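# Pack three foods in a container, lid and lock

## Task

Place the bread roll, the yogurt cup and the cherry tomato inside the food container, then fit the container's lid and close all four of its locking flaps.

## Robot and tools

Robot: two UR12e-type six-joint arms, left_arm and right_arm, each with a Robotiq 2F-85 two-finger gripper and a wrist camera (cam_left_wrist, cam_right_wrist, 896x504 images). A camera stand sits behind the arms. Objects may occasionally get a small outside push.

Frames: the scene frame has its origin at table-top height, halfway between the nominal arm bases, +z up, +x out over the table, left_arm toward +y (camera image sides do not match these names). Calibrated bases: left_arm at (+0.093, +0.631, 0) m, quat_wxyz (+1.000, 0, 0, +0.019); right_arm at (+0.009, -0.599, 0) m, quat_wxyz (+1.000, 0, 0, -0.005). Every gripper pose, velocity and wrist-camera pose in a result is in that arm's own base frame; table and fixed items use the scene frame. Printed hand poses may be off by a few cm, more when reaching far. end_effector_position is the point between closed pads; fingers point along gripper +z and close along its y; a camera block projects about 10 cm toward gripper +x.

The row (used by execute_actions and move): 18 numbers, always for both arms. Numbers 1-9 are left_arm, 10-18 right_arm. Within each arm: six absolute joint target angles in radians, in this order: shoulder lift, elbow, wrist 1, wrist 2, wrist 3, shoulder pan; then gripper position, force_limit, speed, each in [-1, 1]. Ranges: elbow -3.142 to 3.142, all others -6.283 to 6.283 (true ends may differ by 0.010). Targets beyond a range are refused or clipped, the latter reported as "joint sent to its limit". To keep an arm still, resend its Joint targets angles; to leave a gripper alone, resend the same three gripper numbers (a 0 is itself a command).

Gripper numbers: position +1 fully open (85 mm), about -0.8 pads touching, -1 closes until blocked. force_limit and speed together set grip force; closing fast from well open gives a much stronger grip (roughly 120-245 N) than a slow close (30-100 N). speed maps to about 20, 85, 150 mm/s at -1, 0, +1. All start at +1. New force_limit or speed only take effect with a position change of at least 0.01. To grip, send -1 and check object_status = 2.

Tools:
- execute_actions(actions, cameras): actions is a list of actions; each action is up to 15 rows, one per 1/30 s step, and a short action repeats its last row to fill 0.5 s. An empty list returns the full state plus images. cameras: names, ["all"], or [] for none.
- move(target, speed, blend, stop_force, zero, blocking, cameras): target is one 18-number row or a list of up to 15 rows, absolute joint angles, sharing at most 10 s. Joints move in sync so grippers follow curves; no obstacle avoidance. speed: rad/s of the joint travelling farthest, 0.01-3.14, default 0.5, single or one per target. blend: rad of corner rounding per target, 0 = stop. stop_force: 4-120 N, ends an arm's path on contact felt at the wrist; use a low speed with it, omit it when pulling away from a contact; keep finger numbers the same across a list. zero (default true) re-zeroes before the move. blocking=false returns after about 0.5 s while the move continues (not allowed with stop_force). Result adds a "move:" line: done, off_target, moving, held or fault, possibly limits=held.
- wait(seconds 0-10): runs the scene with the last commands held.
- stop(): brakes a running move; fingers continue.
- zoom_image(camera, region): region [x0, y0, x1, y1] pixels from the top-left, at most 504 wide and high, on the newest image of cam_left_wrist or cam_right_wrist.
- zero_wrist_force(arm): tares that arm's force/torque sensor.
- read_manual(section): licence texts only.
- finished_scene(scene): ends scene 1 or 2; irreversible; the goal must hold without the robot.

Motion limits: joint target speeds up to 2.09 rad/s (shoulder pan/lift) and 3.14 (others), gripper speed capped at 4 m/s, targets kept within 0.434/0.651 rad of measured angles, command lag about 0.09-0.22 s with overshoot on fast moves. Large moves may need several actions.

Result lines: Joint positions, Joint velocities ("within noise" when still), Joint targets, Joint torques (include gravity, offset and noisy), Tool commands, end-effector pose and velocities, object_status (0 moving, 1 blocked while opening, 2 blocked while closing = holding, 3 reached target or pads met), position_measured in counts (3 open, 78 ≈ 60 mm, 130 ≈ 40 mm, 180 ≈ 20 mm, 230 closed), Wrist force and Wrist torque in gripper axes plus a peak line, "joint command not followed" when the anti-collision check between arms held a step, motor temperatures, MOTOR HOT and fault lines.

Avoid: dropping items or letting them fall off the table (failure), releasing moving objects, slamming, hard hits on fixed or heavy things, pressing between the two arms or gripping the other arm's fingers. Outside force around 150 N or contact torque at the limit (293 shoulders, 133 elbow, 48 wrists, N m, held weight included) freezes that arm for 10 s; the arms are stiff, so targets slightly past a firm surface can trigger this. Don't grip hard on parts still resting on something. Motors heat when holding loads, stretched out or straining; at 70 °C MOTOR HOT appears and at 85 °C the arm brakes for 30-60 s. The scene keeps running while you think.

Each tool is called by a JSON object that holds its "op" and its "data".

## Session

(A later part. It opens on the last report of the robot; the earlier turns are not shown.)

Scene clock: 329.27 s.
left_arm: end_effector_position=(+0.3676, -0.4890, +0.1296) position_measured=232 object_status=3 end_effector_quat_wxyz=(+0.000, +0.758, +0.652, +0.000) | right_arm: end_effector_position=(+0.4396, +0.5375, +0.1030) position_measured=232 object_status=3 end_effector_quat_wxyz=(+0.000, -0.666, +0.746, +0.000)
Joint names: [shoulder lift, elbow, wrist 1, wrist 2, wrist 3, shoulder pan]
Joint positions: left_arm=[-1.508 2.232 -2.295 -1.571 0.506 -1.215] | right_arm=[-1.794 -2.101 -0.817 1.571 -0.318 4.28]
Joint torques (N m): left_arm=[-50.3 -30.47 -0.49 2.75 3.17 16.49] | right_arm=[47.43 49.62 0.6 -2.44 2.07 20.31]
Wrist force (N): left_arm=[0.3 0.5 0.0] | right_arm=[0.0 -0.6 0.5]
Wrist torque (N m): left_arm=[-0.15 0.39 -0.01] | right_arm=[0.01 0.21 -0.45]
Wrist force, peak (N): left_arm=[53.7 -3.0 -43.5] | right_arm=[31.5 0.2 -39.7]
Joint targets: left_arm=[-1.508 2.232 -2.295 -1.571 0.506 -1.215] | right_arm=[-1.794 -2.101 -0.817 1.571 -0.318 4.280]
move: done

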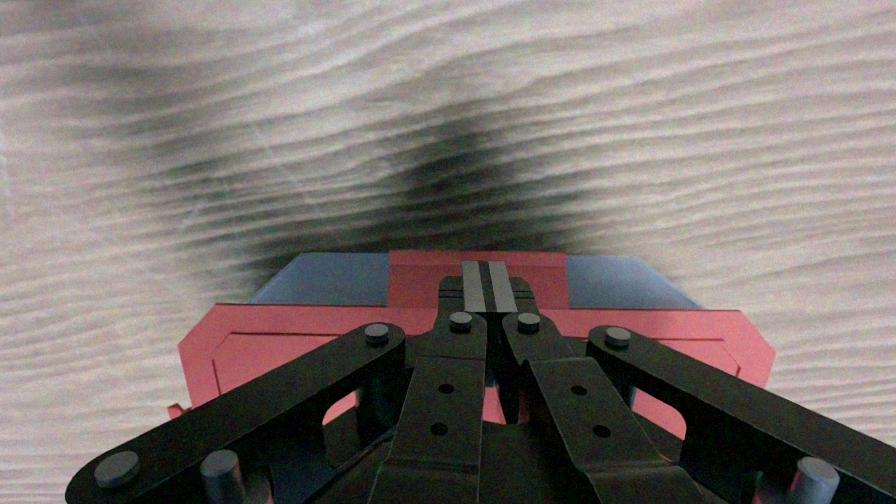

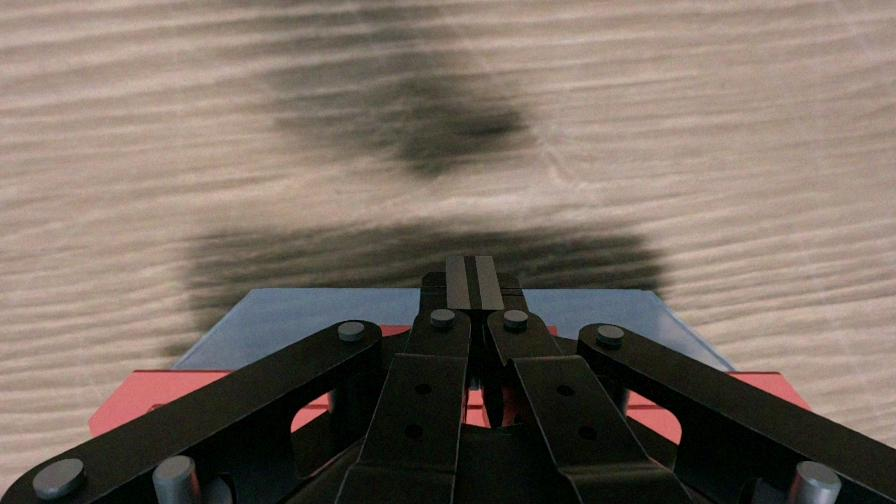

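{"op": "move", "data": {"target": [-1.4447,2.2660,-2.3921,-1.5708,0.5057,-1.2149,-1,0,0,-1.8117,-2.0788,-0.8219,1.5708,-0.3108,4.2874,-1,0,0], "speed": 0.04, "stop_force": 8, "cameras": ["cam_left_wrist"]}}

{"op": "move", "data": {"target": [-1.4295,2.2479,-2.3892,-1.5708,0.4946,-1.2260,-1,0,0,-1.8256,-2.0606,-0.8262,1.5708,-0.3053,4.2929,-1,0,0], "speed": 0.015, "stop_force": 60, "cameras": ["all"]}}

Scene clock: 332.70 s.
left_arm: end_effector_position=(+0.3675, -0.4889, +0.0862) position_measured=232 object_status=3 end_effector_quat_wxyz=(+0.000, +0.758, +0.652, +0.000) | right_arm: end_effector_position=(+0.4409, +0.5519, +0.1026) position_measured=232 object_status=3 end_effector_quat_wxyz=(+0.000, -0.666, +0.746, +0.000)
Joint names: [shoulder lift, elbow, wrist 1, wrist 2, wrist 3, shoulder pan]
Joint positions: left_arm=[-1.445 2.266 -2.392 -1.571 0.506 -1.215] | right_arm=[-1.812 -2.079 -0.822 1.571 -0.311 4.287]
Joint torques (N m): left_arm=[-28.6 -27.61 -6.76 2.15 2.89 8.04] | right_arm=[49.75 50.7 1.11 -2.22 1.87 18.32]
Wrist force (N): left_arm=[0.9 0.3 -0.5] | right_arm=[-0.2 -0.2 0.9]
Wrist torque (N m): left_arm=[-0.18 0.36 0.03] | right_arm=[0.09 0.25 -0.47]
Wrist force, peak (N): left_arm=[1.1 0.7 -0.7] | right_arm=[-0.4 -1.4 0.5]
Joint targets: left_arm=[-1.445 2.266 -2.392 -1.571 0.506 -1.215] | right_arm=[-1.812 -2.079 -0.822 1.571 -0.311 4.287]
move: done
Images, in order (width x height): cam_left_wrist 896x504.

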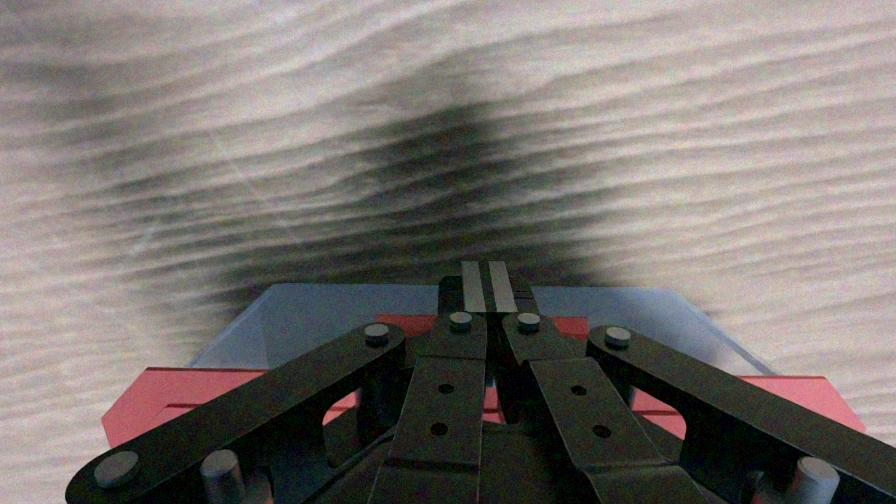

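Scene clock: 334.40 s.
left_arm: end_effector_position=(+0.3669, -0.4937, +0.0860) position_measured=232 object_status=3 end_effector_quat_wxyz=(+0.000, +0.758, +0.652, +0.000) | right_arm: end_effector_position=(+0.4413, +0.5562, +0.1023) position_measured=232 object_status=3 end_effector_quat_wxyz=(+0.000, -0.666, +0.746, +0.000)
Joint names: [shoulder lift, elbow, wrist 1, wrist 2, wrist 3, shoulder pan]
Joint positions: left_arm=[-1.439 2.26 -2.391 -1.571 0.502 -1.219] | right_arm=[-1.817 -2.072 -0.824 1.571 -0.309 4.29]
Joint torques (N m): left_arm=[-41.81 -46.67 -16.39 -10.57 2.98 -9.41] | right_arm=[69.04 62.33 23.62 6.45 -1.92 8.87]
Wrist force (N): left_arm=[58.0 -1.1 -26.7] | right_arm=[59.8 -1.1 -12.5]
Wrist torque (N m): left_arm=[-0.15 0.70 0.15] | right_arm=[-0.05 1.45 -0.50]
Wrist force, peak (N): left_arm=[75.3 -3.2 -36.5] | right_arm=[69.9 0.4 -20.0]
Joint targets: left_arm=[-1.439 2.260 -2.391 -1.571 0.502 -1.219] | right_arm=[-1.817 -2.072 -0.824 1.571 -0.309 4.290]
move: contact (left_arm, right_arm); left_arm: the elbow is farthest, 0.012 rad from its target; right_arm: the elbow is farthest, 0.011 rad from its target

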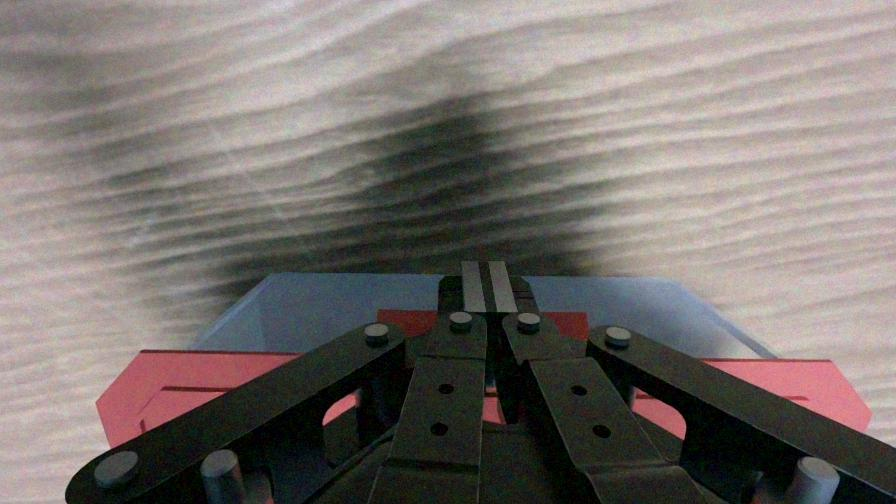

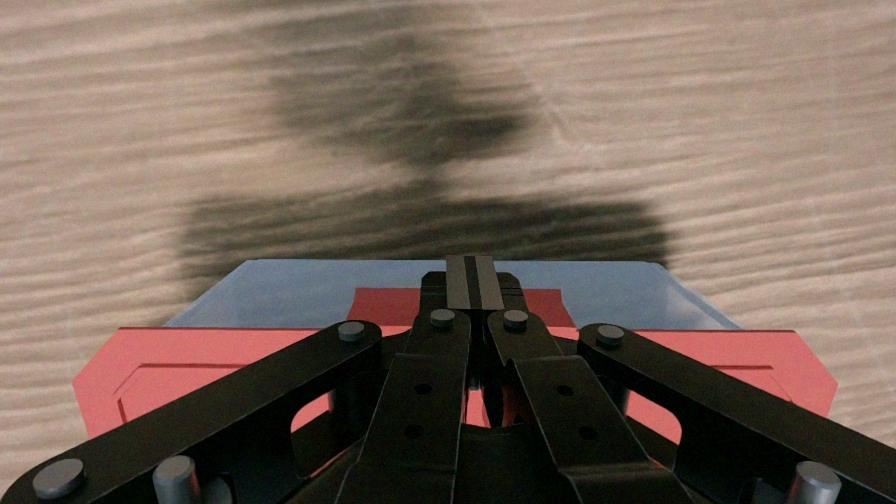

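{"op": "move", "data": {"target": [-1.4295,2.2479,-2.3892,-1.5708,0.4946,-1.2260,-1,0,0,-1.8256,-2.0606,-0.8262,1.5708,-0.3053,4.2929,-1,0,0], "speed": 0.015, "stop_force": 85, "zero": false}}

{"op": "move", "data": {"target": [[-1.4447,2.2660,-2.3921,-1.5708,0.5057,-1.2149,-1,0,0,-1.8117,-2.0788,-0.8219,1.5708,-0.3108,4.2874,-1,0,0],[-1.5080,2.2321,-2.2949,-1.5708,0.5057,-1.2149,-1,0,0,-1.7942,-2.1014,-0.8168,1.5708,-0.3178,4.2804,-1,0,0]], "speed": [0.04,0.2], "cameras": ["cam_left_wrist","cam_right_wrist"]}}

Scene clock: 335.90 s.
left_arm: end_effector_position=(+0.3669, -0.4942, +0.0860) position_measured=232 object_status=3 end_effector_quat_wxyz=(+0.000, +0.758, +0.652, +0.000) | right_arm: end_effector_position=(+0.4415, +0.5569, +0.1023) position_measured=232 object_status=3 end_effector_quat_wxyz=(+0.000, -0.666, +0.746, +0.000)
Joint names: [shoulder lift, elbow, wrist 1, wrist 2, wrist 3, shoulder pan]
Joint positions: left_arm=[-1.438 2.259 -2.391 -1.571 0.501 -1.219] | right_arm=[-1.818 -2.071 -0.824 1.571 -0.308 4.29]
Joint torques (N m): left_arm=[-37.42 -57.98 -22.01 -11.16 2.91 -19.65] | right_arm=[61.1 76.53 30.24 7.18 -2.2 15.57]
Wrist force (N): left_arm=[86.2 -4.7 -40.6] | right_arm=[87.3 2.1 -23.8]
Wrist torque (N m): left_arm=[-0.11 0.66 0.19] | right_arm=[-0.12 1.91 -0.54]
Wrist force, peak (N): left_arm=[100.1 -5.2 -49.8] | right_arm=[94.3 4.5 -32.8]
Joint targets: left_arm=[-1.438 2.259 -2.391 -1.571 0.501 -1.219] | right_arm=[-1.818 -2.071 -0.824 1.571 -0.308 4.290]
move: contact (left_arm, right_arm); left_arm: the elbow is farthest, 0.011 rad from its target

Scene clock: 337.50 s.
left_arm: end_effector_position=(+0.3676, -0.4890, +0.1296) position_measured=232 object_status=3 end_effector_quat_wxyz=(+0.000, +0.758, +0.652, +0.000) | right_arm: end_effector_position=(+0.4396, +0.5376, +0.1030) position_measured=232 object_status=3 end_effector_quat_wxyz=(+0.000, -0.666, +0.746, +0.000)
Joint names: [shoulder lift, elbow, wrist 1, wrist 2, wrist 3, shoulder pan]
Joint positions: left_arm=[-1.508 2.232 -2.295 -1.571 0.506 -1.215] | right_arm=[-1.794 -2.101 -0.817 1.571 -0.318 4.28]
Joint torques (N m): left_arm=[-48.48 -45.33 -0.39 2.81 2.96 17.07] | right_arm=[72.96 30.41 8.17 -1.16 -2.23 -12.1]
Wrist force (N): left_arm=[0.3 0.1 0.0] | right_arm=[-3.1 -0.2 -1.2]
Wrist torque (N m): left_arm=[-0.21 0.38 0.00] | right_arm=[0.08 0.75 -0.32]
Wrist force, peak (N): left_arm=[86.0 -4.8 -40.5] | right_arm=[87.0 2.3 -24.0]
Joint targets: left_arm=[-1.508 2.232 -2.295 -1.571 0.506 -1.215] | right_arm=[-1.794 -2.101 -0.817 1.571 -0.318 4.280]
move: done

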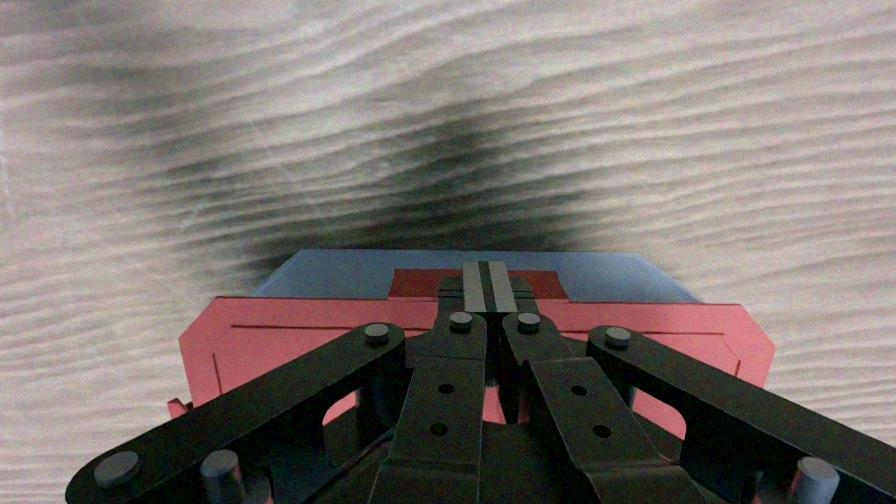

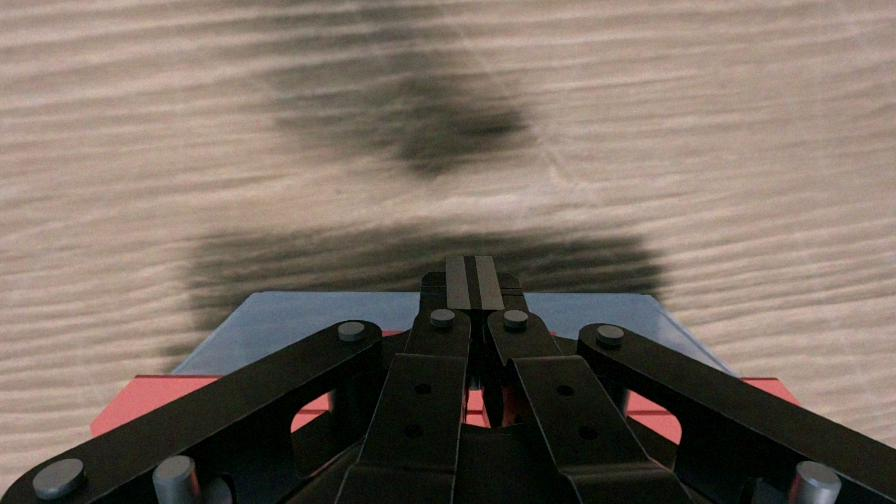

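{"op": "move", "data": {"target": [[-1.6628,2.0330,-1.9410,-1.5708,0.4949,-1.2257,-1,0,0,-1.6154,-1.9001,-1.1969,1.5708,-0.3179,4.2803,-1,0,0],[-1.2454,1.8984,-2.2239,-1.5708,2.1833,-1.1216,-1,0,0,-1.8249,-1.9976,-0.8899,1.5708,1.4885,4.5148,-1,0,0]], "speed": [0.6,1.0], "blend": [0.1,0], "cameras": ["all"]}}

Scene clock: 340.60 s.
left_arm: end_effector_position=(+0.4263, -0.5676, +0.2270) position_measured=232 object_status=3 end_effector_quat_wxyz=(+0.000, +0.948, +0.319, +0.000) | right_arm: end_effector_position=(+0.3849, +0.6153, +0.2163) position_measured=232 object_status=3 end_effector_quat_wxyz=(+0.000, -0.340, +0.941, +0.000)
Joint names: [shoulder lift, elbow, wrist 1, wrist 2, wrist 3, shoulder pan]
Joint positions: left_arm=[-1.458 1.967 -2.08 -1.571 1.317 -1.174] | right_arm=[-1.719 -1.948 -1.046 1.571 0.561 4.396]
Joint torques (N m): left_arm=[-60.56 -36.03 -0.2 1.59 -2.79 -16.47] | right_arm=[71.06 57.39 1.13 -1.36 -1.87 -13.59]
Wrist force (N): left_arm=[0.3 0.4 0.5] | right_arm=[-3.6 -0.2 -0.8]
Wrist torque (N m): left_arm=[-0.16 0.38 0.17] | right_arm=[0.12 0.79 -0.32]
Wrist force, peak (N): left_arm=[0.8 4.7 7.7] | right_arm=[-2.3 6.6 6.0]
Joint targets: left_arm=[-1.458 1.967 -2.080 -1.571 1.317 -1.174] | right_arm=[-1.719 -1.948 -1.046 1.571 0.561 4.396]
move: held (left_arm, right_arm; a check stopped the path); path passed 1 of 2 targets; limits=held; left_arm: the wrist 3 is farthest, 0.866 rad from its target; right_arm: the wrist 3 is farthest, 0.928 rad from its target
joint command not followed: on one or more control steps a check withheld the commanded joint targets of the left arm, and it was not sent them on those steps.
cause: the commanded joint targets, or the way to them, would bring a part of the robot too close to another arm (a part of this arm just beyond the elbow and a part of the right arm just beyond the wrist 2, along the way the arms are being sent, or toward where that arm still pushes).
joint command not followed: on one or more control steps a check withheld the commanded joint targets of the right arm, and it was not sent them on those steps.
cause: the commanded joint targets, or the way to them, would bring a part of the robot too close to another arm (a part of this arm just beyond the wrist 2 and a part of the left arm just beyond the elbow, along the way the arms are being sent, or toward where that arm still pushes).

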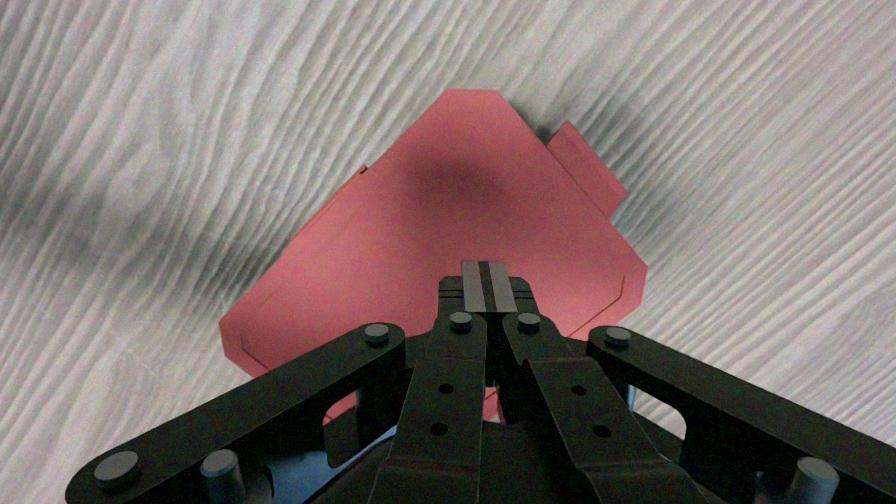

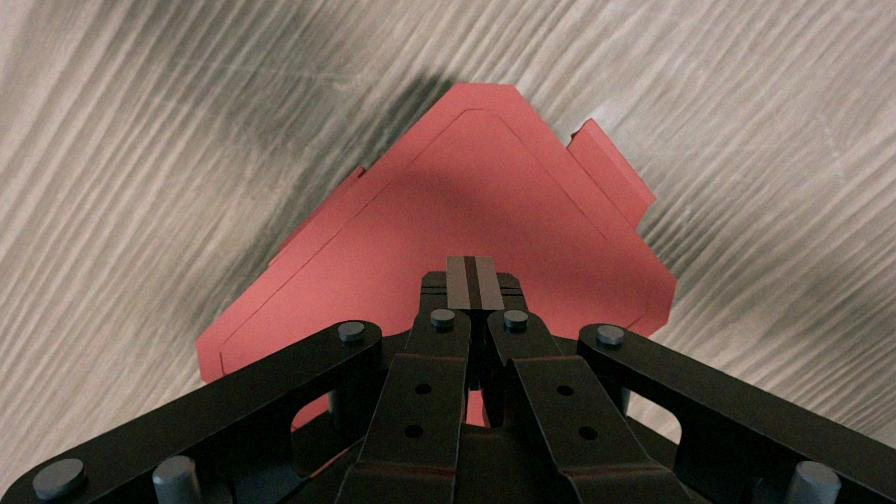

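{"op": "move", "data": {"target": [[-1.0076,1.5402,-1.5682,-2.0428,2.4875,-0.9494,-1,0,0,-1.7187,-1.9480,-1.0458,1.5708,0.5606,4.3963,-1,0,0],[-1.0076,1.5402,-1.5682,-2.0428,2.4875,-0.9494,-1,0,0,-1.8346,-2.0966,-0.9383,0.8876,1.8167,4.7872,-1,0,0]], "speed": 1.0, "cameras": ["all"]}}

Scene clock: 342.47 s.
left_arm: end_effector_position=(+0.4275, -0.5691, +0.2244) position_measured=232 object_status=3 end_effector_quat_wxyz=(-0.006, +0.951, +0.309, -0.006) | right_arm: end_effector_position=(+0.3849, +0.6153, +0.2163) position_measured=232 object_status=3 end_effector_quat_wxyz=(+0.000, -0.340, +0.941, +0.000)
Joint names: [shoulder lift, elbow, wrist 1, wrist 2, wrist 3, shoulder pan]
Joint positions: left_arm=[-1.447 1.956 -2.068 -1.582 1.344 -1.169] | right_arm=[-1.719 -1.948 -1.046 1.571 0.561 4.396]
Joint torques (N m): left_arm=[-60.31 -35.17 -6.55 2.86 -3.32 -15.17] | right_arm=[65.08 57.09 0.88 -0.99 -2.05 9.51]
Wrist force (N): left_arm=[0.4 0.4 0.9] | right_arm=[-3.5 -0.2 -0.8]
Wrist torque (N m): left_arm=[-0.17 0.36 0.16] | right_arm=[0.11 0.79 -0.32]
Wrist force, peak (N): left_arm=[1.6 5.0 4.1] | right_arm=[-4.4 -0.5 -1.1]
Joint targets: left_arm=[-1.447 1.956 -2.068 -1.582 1.344 -1.169] | right_arm=[-1.719 -1.948 -1.046 1.571 0.561 4.396]
move: held (left_arm; a check stopped the path), off_target (right_arm); path passed 0 of 2 targets; limits=held; left_arm: the wrist 3 is farthest, 1.143 rad from its target; right_arm: the wrist 3 is farthest, 1.256 rad from its target
joint command not followed: on one or more control steps a check withheld the commanded joint targets of the left arm, and it was not sent them on those steps.
cause: the commanded joint targets, or the way to them, would bring a part of the robot too close to another arm (a part of this arm just beyond the elbow and a part of the right arm just beyond the wrist 2, along the way the arms are being sent, or toward where that arm still pushes).

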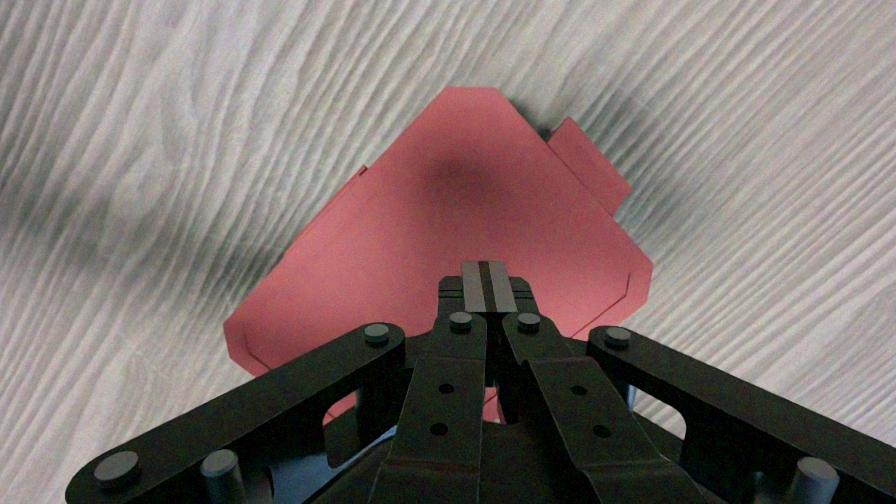

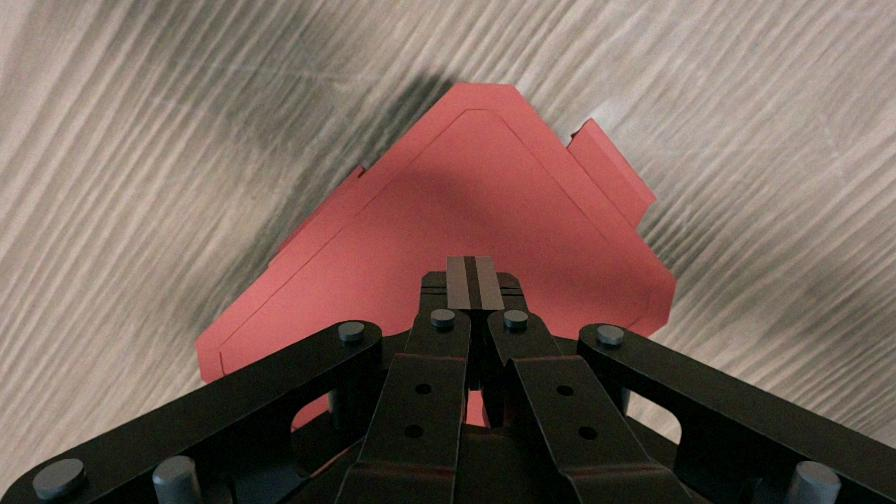

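{"op": "move", "data": {"target": [[-1.4478,1.9564,-2.0690,-1.5814,1.3434,-1.1692,-1,0,0,-1.6154,-1.9001,-1.1969,1.5708,-0.3179,4.2803,-1,0,0],[-1.0076,1.5402,-1.5682,-2.0428,2.4875,-0.9494,-1,0,0,-1.72,-2.10,-0.95,1.2,0.8,4.6,-1,0,0],[-1.0076,1.5402,-1.5682,-2.0428,2.4875,-0.9494,-1,0,0,-1.8346,-2.0966,-0.9383,0.8876,1.8167,4.7872,-1,0,0]], "speed": 1.0, "blend": [0.02,0.1,0], "cameras": ["all"]}}

Scene clock: 344.87 s.
left_arm: end_effector_position=(+0.4379, -0.5802, +0.2057) position_measured=232 object_status=3 end_effector_quat_wxyz=(-0.043, +0.970, +0.229, -0.060) | right_arm: end_effector_position=(+0.4281, +0.5569, +0.2722) position_measured=232 object_status=3 end_effector_quat_wxyz=(+0.011, -0.617, +0.786, -0.029)
Joint names: [shoulder lift, elbow, wrist 1, wrist 2, wrist 3, shoulder pan]
Joint positions: left_arm=[-1.363 1.876 -1.973 -1.67 1.556 -1.127] | right_arm=[-1.633 -1.933 -1.156 1.51 -0.14 4.333]
Joint torques (N m): left_arm=[-65.4 -34.24 -6.89 3.02 -2.37 -15.8] | right_arm=[64.43 58.82 0.93 1.71 -2.58 -11.64]
Wrist force (N): left_arm=[0.4 0.2 0.3] | right_arm=[-3.5 -0.2 -1.5]
Wrist torque (N m): left_arm=[-0.22 0.39 0.11] | right_arm=[0.08 0.76 -0.28]
Wrist force, peak (N): left_arm=[6.8 7.8 3.7] | right_arm=[-7.1 10.9 7.3]
Joint targets: left_arm=[-1.363 1.876 -1.973 -1.670 1.556 -1.127] | right_arm=[-1.633 -1.933 -1.156 1.510 -0.140 4.333]
move: held (left_arm, right_arm; a check stopped the path); path passed 1 of 3 targets; limits=held; left_arm: the wrist 3 is farthest, 0.931 rad from its target; right_arm: the wrist 3 is farthest, 1.957 rad from its target
joint command not followed: on one or more control steps a check withheld the commanded joint targets of the left arm, and it was not sent them on those steps.
cause: the commanded joint targets, or the way to them, would bring a part of the robot too close to another arm (a part of this arm just beyond the elbow and a part of the right arm just beyond the wrist 2, at the place that arm was heading or pushing toward when its own hold began).
joint command not followed: on one or more control steps a check withheld the commanded joint targets of the right arm, and it was not sent them on those steps.
cause: the commanded joint targets, or the way to them, would bring a part of the robot too close to another arm (a part of this arm just beyond the wrist 2 and a part of the left arm just beyond the elbow, along the way the arms are being sent, or toward where that arm still pushes).

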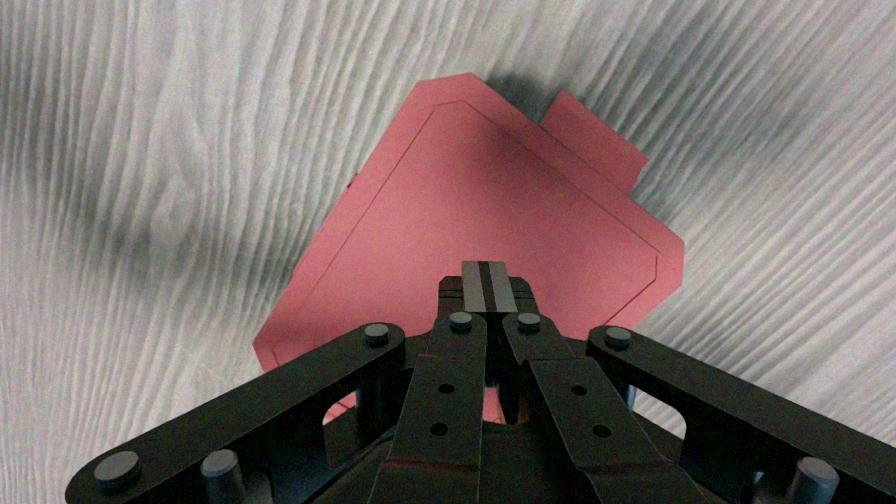

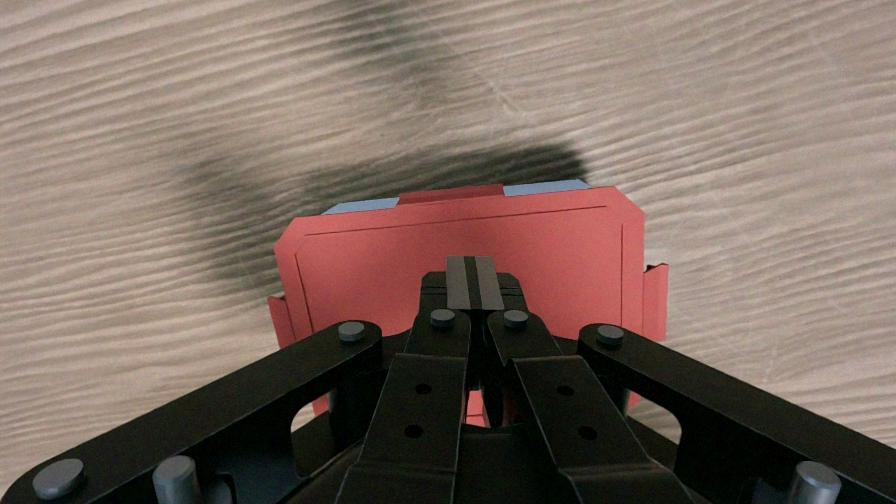

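{"op": "move", "data": {"target": [[-1.3631,1.8759,-1.9730,-1.6702,1.5559,-1.1270,-1,0,0,-1.45,-2.30,-0.96,1.5708,-0.14,3.9,-1,0,0],[-1.0076,1.5402,-1.5682,-2.0428,2.4875,-0.9494,-1,0,0,-1.45,-2.30,-0.96,1.5708,-0.14,3.9,-1,0,0]], "speed": 1.2, "cameras": ["cam_left_wrist"]}}

{"op": "move", "data": {"target": [[-1.0076,1.5402,-1.5682,-2.0428,2.4875,-0.9494,-1,0,0,-1.6537,-1.9504,-1.2655,0.8876,1.8167,4.7872,-1,0,0],[-1.0076,1.5402,-1.5682,-2.0428,2.4875,-0.9494,-1,0,0,-1.8346,-2.0966,-0.9383,0.8876,1.8167,4.7872,-1,0,0]], "speed": 1.2, "cameras": ["all"]}}

Scene clock: 347.80 s.
left_arm: end_effector_position=(+0.4986, -0.6190, +0.1299) position_measured=232 object_status=3 end_effector_quat_wxyz=(-0.028, +0.937, -0.077, -0.341) | right_arm: end_effector_position=(+0.4941, +0.2283, +0.1786) position_measured=232 object_status=3 end_effector_quat_wxyz=(+0.001, -0.434, +0.901, +0.000)
Joint names: [shoulder lift, elbow, wrist 1, wrist 2, wrist 3, shoulder pan]
Joint positions: left_arm=[-1.008 1.54 -1.568 -2.043 2.487 -0.949] | right_arm=[-1.45 -2.3 -0.96 1.571 -0.14 3.9]
Joint torques (N m): left_arm=[-69.22 -48.13 1.39 -4.39 4.05 17.33] | right_arm=[45.85 35.16 7.98 2.06 -2.69 -13.79]
Wrist force (N): left_arm=[1.0 0.2 -0.7] | right_arm=[-3.5 -0.4 -1.2]
Wrist torque (N m): left_arm=[-0.29 0.26 0.11] | right_arm=[0.13 0.77 -0.28]
Wrist force, peak (N): left_arm=[2.4 0.5 -0.6] | right_arm=[-8.6 2.5 -2.9]
Joint targets: left_arm=[-1.008 1.540 -1.568 -2.043 2.487 -0.949] | right_arm=[-1.450 -2.300 -0.960 1.571 -0.140 3.900]
move: done
Images, in order (width x height): cam_left_wrist 896x504.

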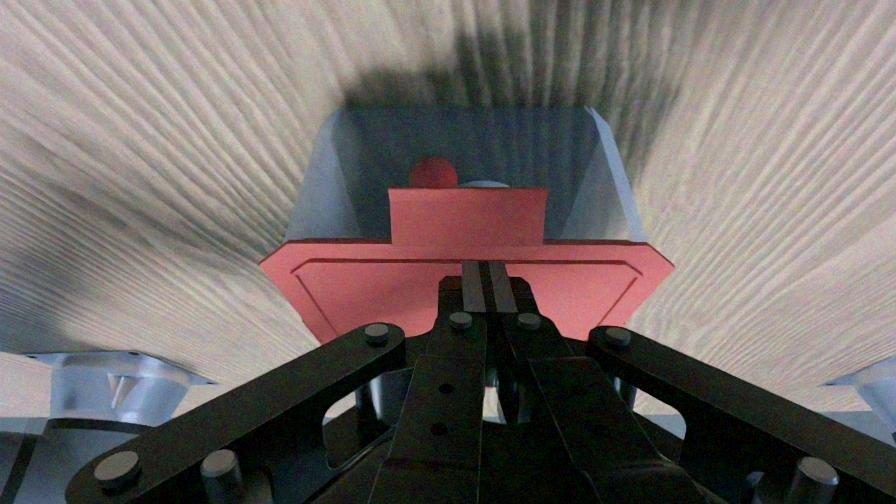

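Scene clock: 351.17 s.
left_arm: end_effector_position=(+0.4987, -0.6190, +0.1299) position_measured=232 object_status=3 end_effector_quat_wxyz=(-0.028, +0.937, -0.077, -0.341) | right_arm: end_effector_position=(+0.3041, +0.6708, +0.1302) position_measured=232 object_status=3 end_effector_quat_wxyz=(+0.341, +0.054, +0.938, -0.020)
Joint names: [shoulder lift, elbow, wrist 1, wrist 2, wrist 3, shoulder pan]
Joint positions: left_arm=[-1.008 1.54 -1.568 -2.043 2.488 -0.949] | right_arm=[-1.834 -2.097 -0.938 0.888 1.817 4.787]
Joint torques (N m): left_arm=[-66 -48.08 1.38 -4.64 3.15 15.14] | right_arm=[50.24 26.98 7.05 -2.48 1.74 14.64]
Wrist force (N): left_arm=[0.5 0.1 -0.7] | right_arm=[-3.1 -0.1 -0.9]
Wrist torque (N m): left_arm=[-0.31 0.34 0.11] | right_arm=[-0.08 1.00 -0.60]
Wrist force, peak (N): left_arm=[1.1 0.4 -0.9] | right_arm=[-6.4 -0.2 -3.3]
Joint targets: left_arm=[-1.008 1.540 -1.568 -2.043 2.487 -0.949] | right_arm=[-1.835 -2.097 -0.938 0.888 1.817 4.787]
move: done

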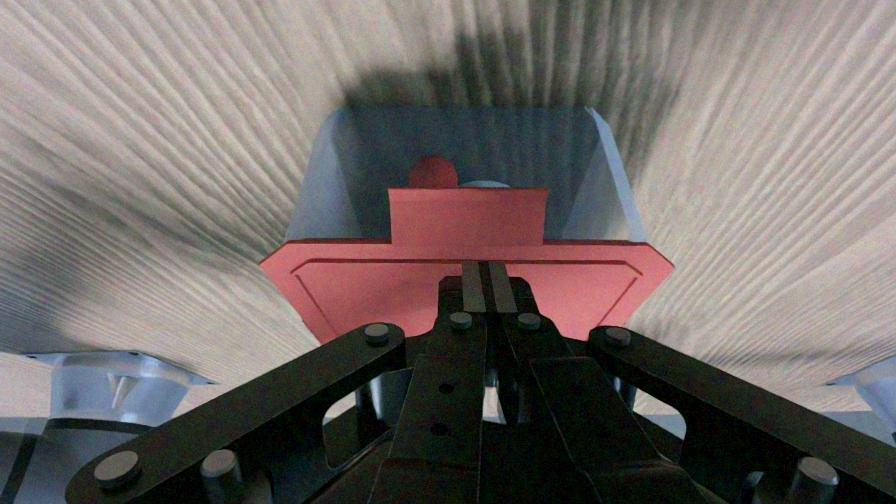

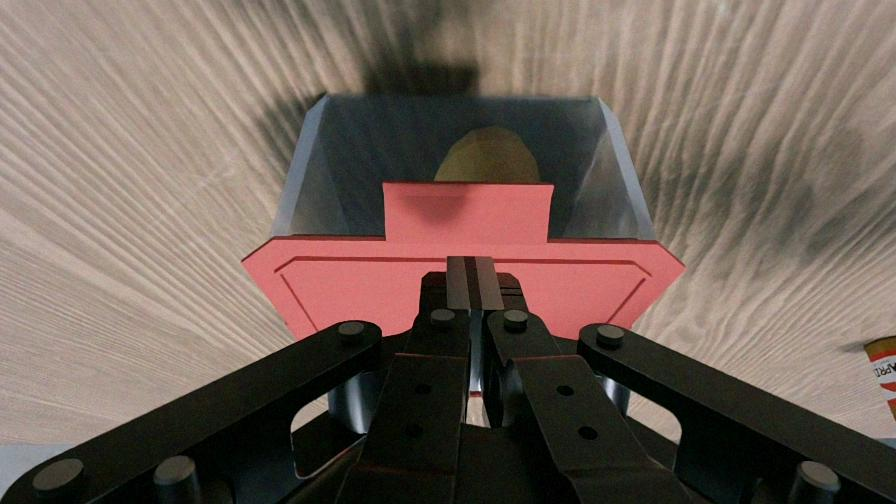

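{"op": "move", "data": {"target": [-0.9633,1.5695,-1.6417,-2.0428,2.4875,-0.9494,-1,0,0,-1.9061,-2.1236,-0.8399,0.8876,1.8167,4.7872,-1,0,0], "speed": 0.06, "stop_force": 12, "cameras": ["all"]}}

{"op": "move", "data": {"target": [-0.9777,1.5955,-1.6579,-2.0480,2.4776,-0.9595,-1,0,0,-1.9096,-2.1231,-0.8218,0.8848,1.7929,4.7684,-1,0,0], "speed": 0.02, "stop_force": 50, "cameras": ["all"]}}

Scene clock: 354.00 s.
left_arm: end_effector_position=(+0.4986, -0.6190, +0.0795) position_measured=232 object_status=3 end_effector_quat_wxyz=(-0.028, +0.937, -0.077, -0.341) | right_arm: end_effector_position=(+0.3041, +0.6707, +0.0796) position_measured=232 object_status=3 end_effector_quat_wxyz=(+0.341, +0.054, +0.938, -0.020)
Joint names: [shoulder lift, elbow, wrist 1, wrist 2, wrist 3, shoulder pan]
Joint positions: left_arm=[-0.963 1.569 -1.642 -2.043 2.488 -0.949] | right_arm=[-1.906 -2.124 -0.84 0.888 1.817 4.787]
Joint torques (N m): left_arm=[-69.81 -32.55 -5.08 -3.85 3.18 14.54] | right_arm=[49.91 23.77 8.12 -1.38 1.85 0.19]
Wrist force (N): left_arm=[0.7 0.1 -1.1] | right_arm=[-3.8 0.1 -1.2]
Wrist torque (N m): left_arm=[-0.31 0.30 0.12] | right_arm=[-0.03 1.04 -0.59]
Wrist force, peak (N): left_arm=[1.1 0.2 -1.0] | right_arm=[-4.0 -0.3 -1.5]
Joint targets: left_arm=[-0.963 1.570 -1.642 -2.043 2.487 -0.949] | right_arm=[-1.906 -2.124 -0.840 0.888 1.817 4.787]
move: done

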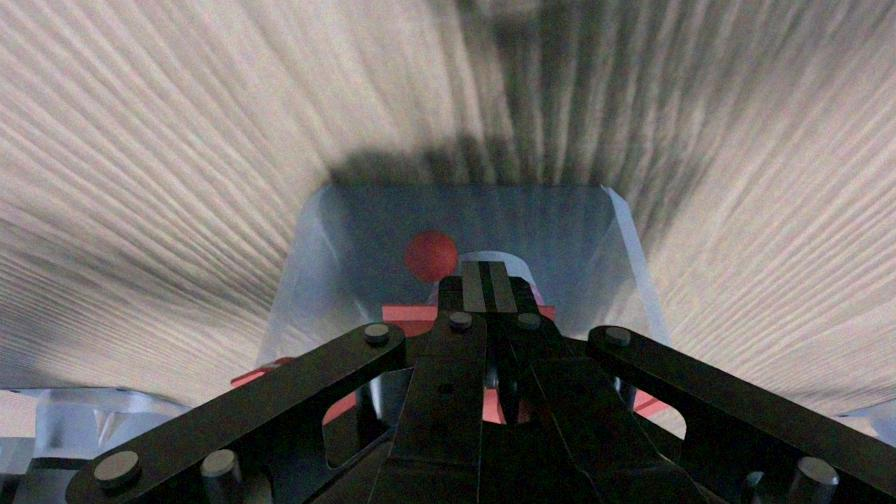

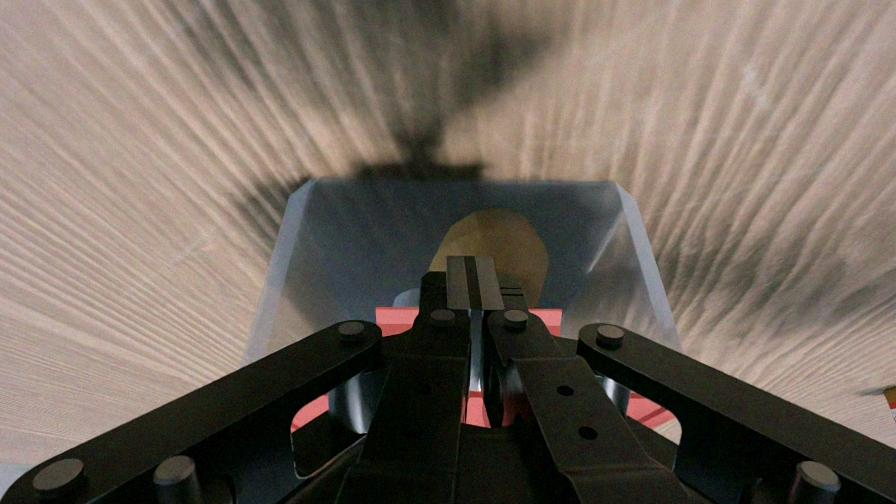

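Scene clock: 356.37 s.
left_arm: end_effector_position=(+0.4891, -0.6176, +0.0796) position_measured=232 object_status=3 end_effector_quat_wxyz=(-0.028, +0.937, -0.077, -0.341) | right_arm: end_effector_position=(+0.3138, +0.6698, +0.0796) position_measured=232 object_status=3 end_effector_quat_wxyz=(+0.341, +0.054, +0.938, -0.020)
Joint names: [shoulder lift, elbow, wrist 1, wrist 2, wrist 3, shoulder pan]
Joint positions: left_arm=[-0.974 1.589 -1.654 -2.047 2.48 -0.957] | right_arm=[-1.909 -2.123 -0.826 0.886 1.799 4.773]
Joint torques (N m): left_arm=[-59.22 -20.57 8.72 -3.35 3.09 -10.3] | right_arm=[61.81 14.54 -2.29 -8.62 1.96 -12.88]
Wrist force (N): left_arm=[34.0 1.5 -37.1] | right_arm=[21.5 -0.9 -44.7]
Wrist torque (N m): left_arm=[-0.31 0.72 0.21] | right_arm=[-0.07 1.43 -0.55]
Wrist force, peak (N): left_arm=[45.7 0.7 -43.2] | right_arm=[30.8 -3.8 -52.2]
Joint targets: left_arm=[-0.974 1.589 -1.654 -2.047 2.480 -0.957] | right_arm=[-1.909 -2.123 -0.826 0.886 1.799 4.773]
move: contact (left_arm, right_arm)

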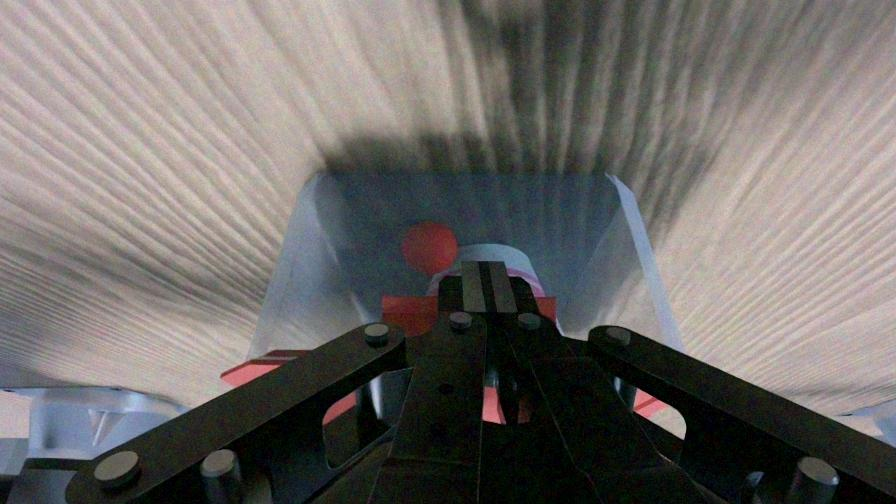

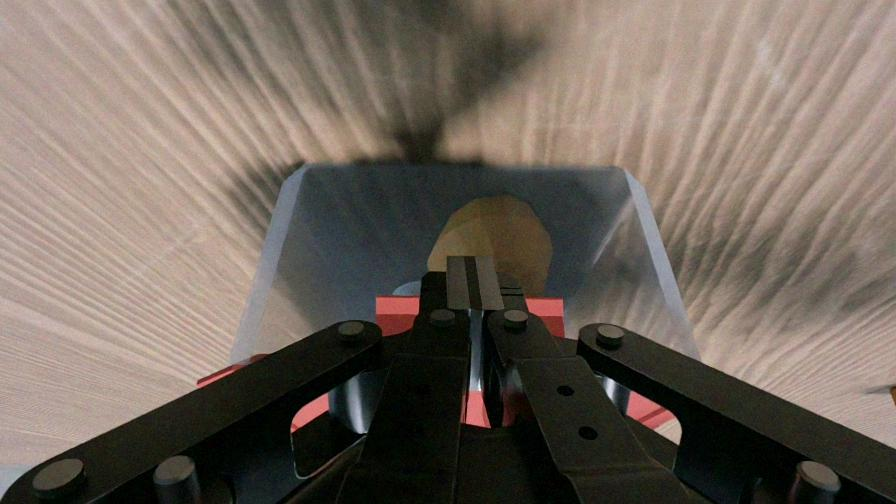

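{"op": "move", "data": {"target": [-0.9820,1.6033,-1.6630,-2.0496,2.4745,-0.9627,-1,0,0,-1.9108,-2.1229,-0.8155,0.8838,1.7850,4.7623,-1,0,0], "speed": 0.015, "stop_force": 80, "zero": false}}

{"op": "move", "data": {"target": [[-0.9633,1.5695,-1.6417,-2.0428,2.4875,-0.9494,-1,0,0,-1.9061,-2.1236,-0.8399,0.8876,1.8167,4.7872,-1,0,0],[-1.0076,1.5402,-1.5682,-2.0428,2.4875,-0.9494,-1,0,0,-1.8346,-2.0966,-0.9383,0.8876,1.8167,4.7872,-1,0,0]], "speed": [0.03,0.3], "cameras": ["all"]}}

Scene clock: 358.07 s.
left_arm: end_effector_position=(+0.4884, -0.6174, +0.0796) position_measured=232 object_status=3 end_effector_quat_wxyz=(-0.028, +0.937, -0.077, -0.340) | right_arm: end_effector_position=(+0.3146, +0.6696, +0.0796) position_measured=232 object_status=3 end_effector_quat_wxyz=(+0.341, +0.054, +0.938, -0.020)
Joint names: [shoulder lift, elbow, wrist 1, wrist 2, wrist 3, shoulder pan]
Joint positions: left_arm=[-0.975 1.591 -1.656 -2.047 2.479 -0.958] | right_arm=[-1.909 -2.123 -0.825 0.886 1.797 4.772]
Joint torques (N m): left_arm=[-55.87 -8.99 15.89 -7.69 2.94 -25.73] | right_arm=[60.83 15.16 -3.69 -16.78 2.33 -33.27]
Wrist force (N): left_arm=[58.4 2.7 -56.4] | right_arm=[43.9 -2.7 -66.9]
Wrist torque (N m): left_arm=[-0.36 1.00 0.19] | right_arm=[-0.02 1.78 -0.51]
Wrist force, peak (N): left_arm=[66.9 2.0 -61.4] | right_arm=[51.8 -6.9 -75.1]
Joint targets: left_arm=[-0.975 1.591 -1.656 -2.047 2.479 -0.958] | right_arm=[-1.909 -2.123 -0.825 0.886 1.797 4.772]
move: contact (left_arm, right_arm); left_arm: the elbow is farthest, 0.012 rad from its target; right_arm: the wrist 3 is farthest, 0.012 rad from its target

Scene clock: 359.83 s.
left_arm: end_effector_position=(+0.4987, -0.6190, +0.1298) position_measured=232 object_status=3 end_effector_quat_wxyz=(-0.028, +0.937, -0.077, -0.341) | right_arm: end_effector_position=(+0.3041, +0.6707, +0.1300) position_measured=232 object_status=3 end_effector_quat_wxyz=(+0.341, +0.054, +0.938, -0.020)
Joint names: [shoulder lift, elbow, wrist 1, wrist 2, wrist 3, shoulder pan]
Joint positions: left_arm=[-1.008 1.54 -1.568 -2.043 2.488 -0.949] | right_arm=[-1.835 -2.097 -0.938 0.888 1.817 4.787]
Joint torques (N m): left_arm=[-93.13 -47.23 1.6 1.85 3.39 14.39] | right_arm=[72.2 50.07 1.11 -0.55 1.82 20.24]
Wrist force (N): left_arm=[0.9 0.4 -0.9] | right_arm=[-2.5 1.7 -0.8]
Wrist torque (N m): left_arm=[-0.25 0.28 0.12] | right_arm=[0.22 0.89 -0.61]
Wrist force, peak (N): left_arm=[58.2 2.6 -56.3] | right_arm=[43.6 -2.9 -66.8]
Joint targets: left_arm=[-1.008 1.540 -1.568 -2.043 2.487 -0.949] | right_arm=[-1.835 -2.097 -0.938 0.888 1.817 4.787]
move: done

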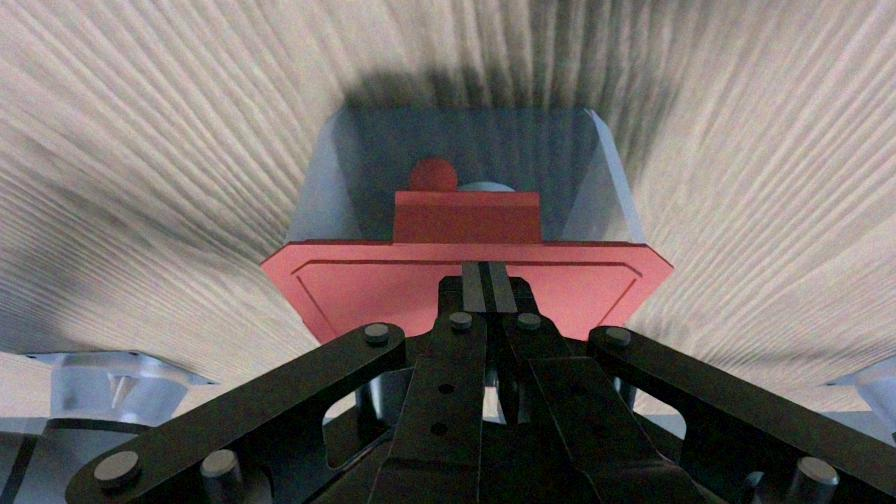

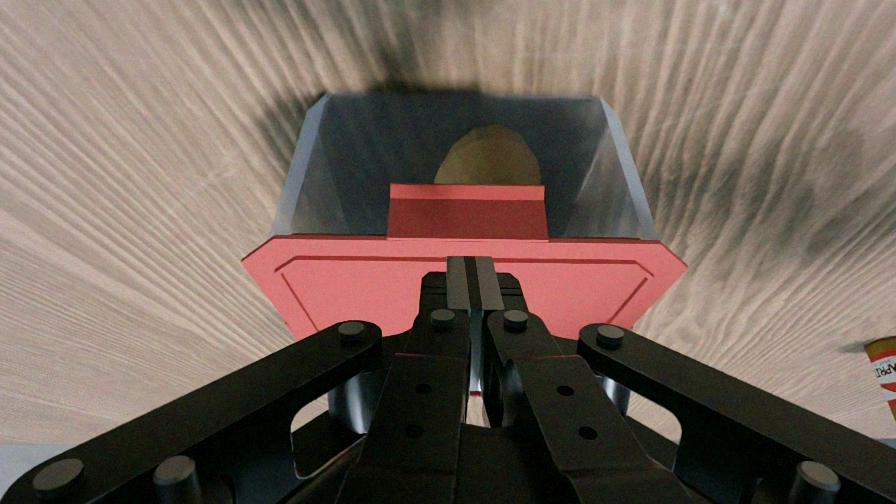

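{"op": "finished_scene", "data": {"scene": 1}}

The scene is finished: the task was done.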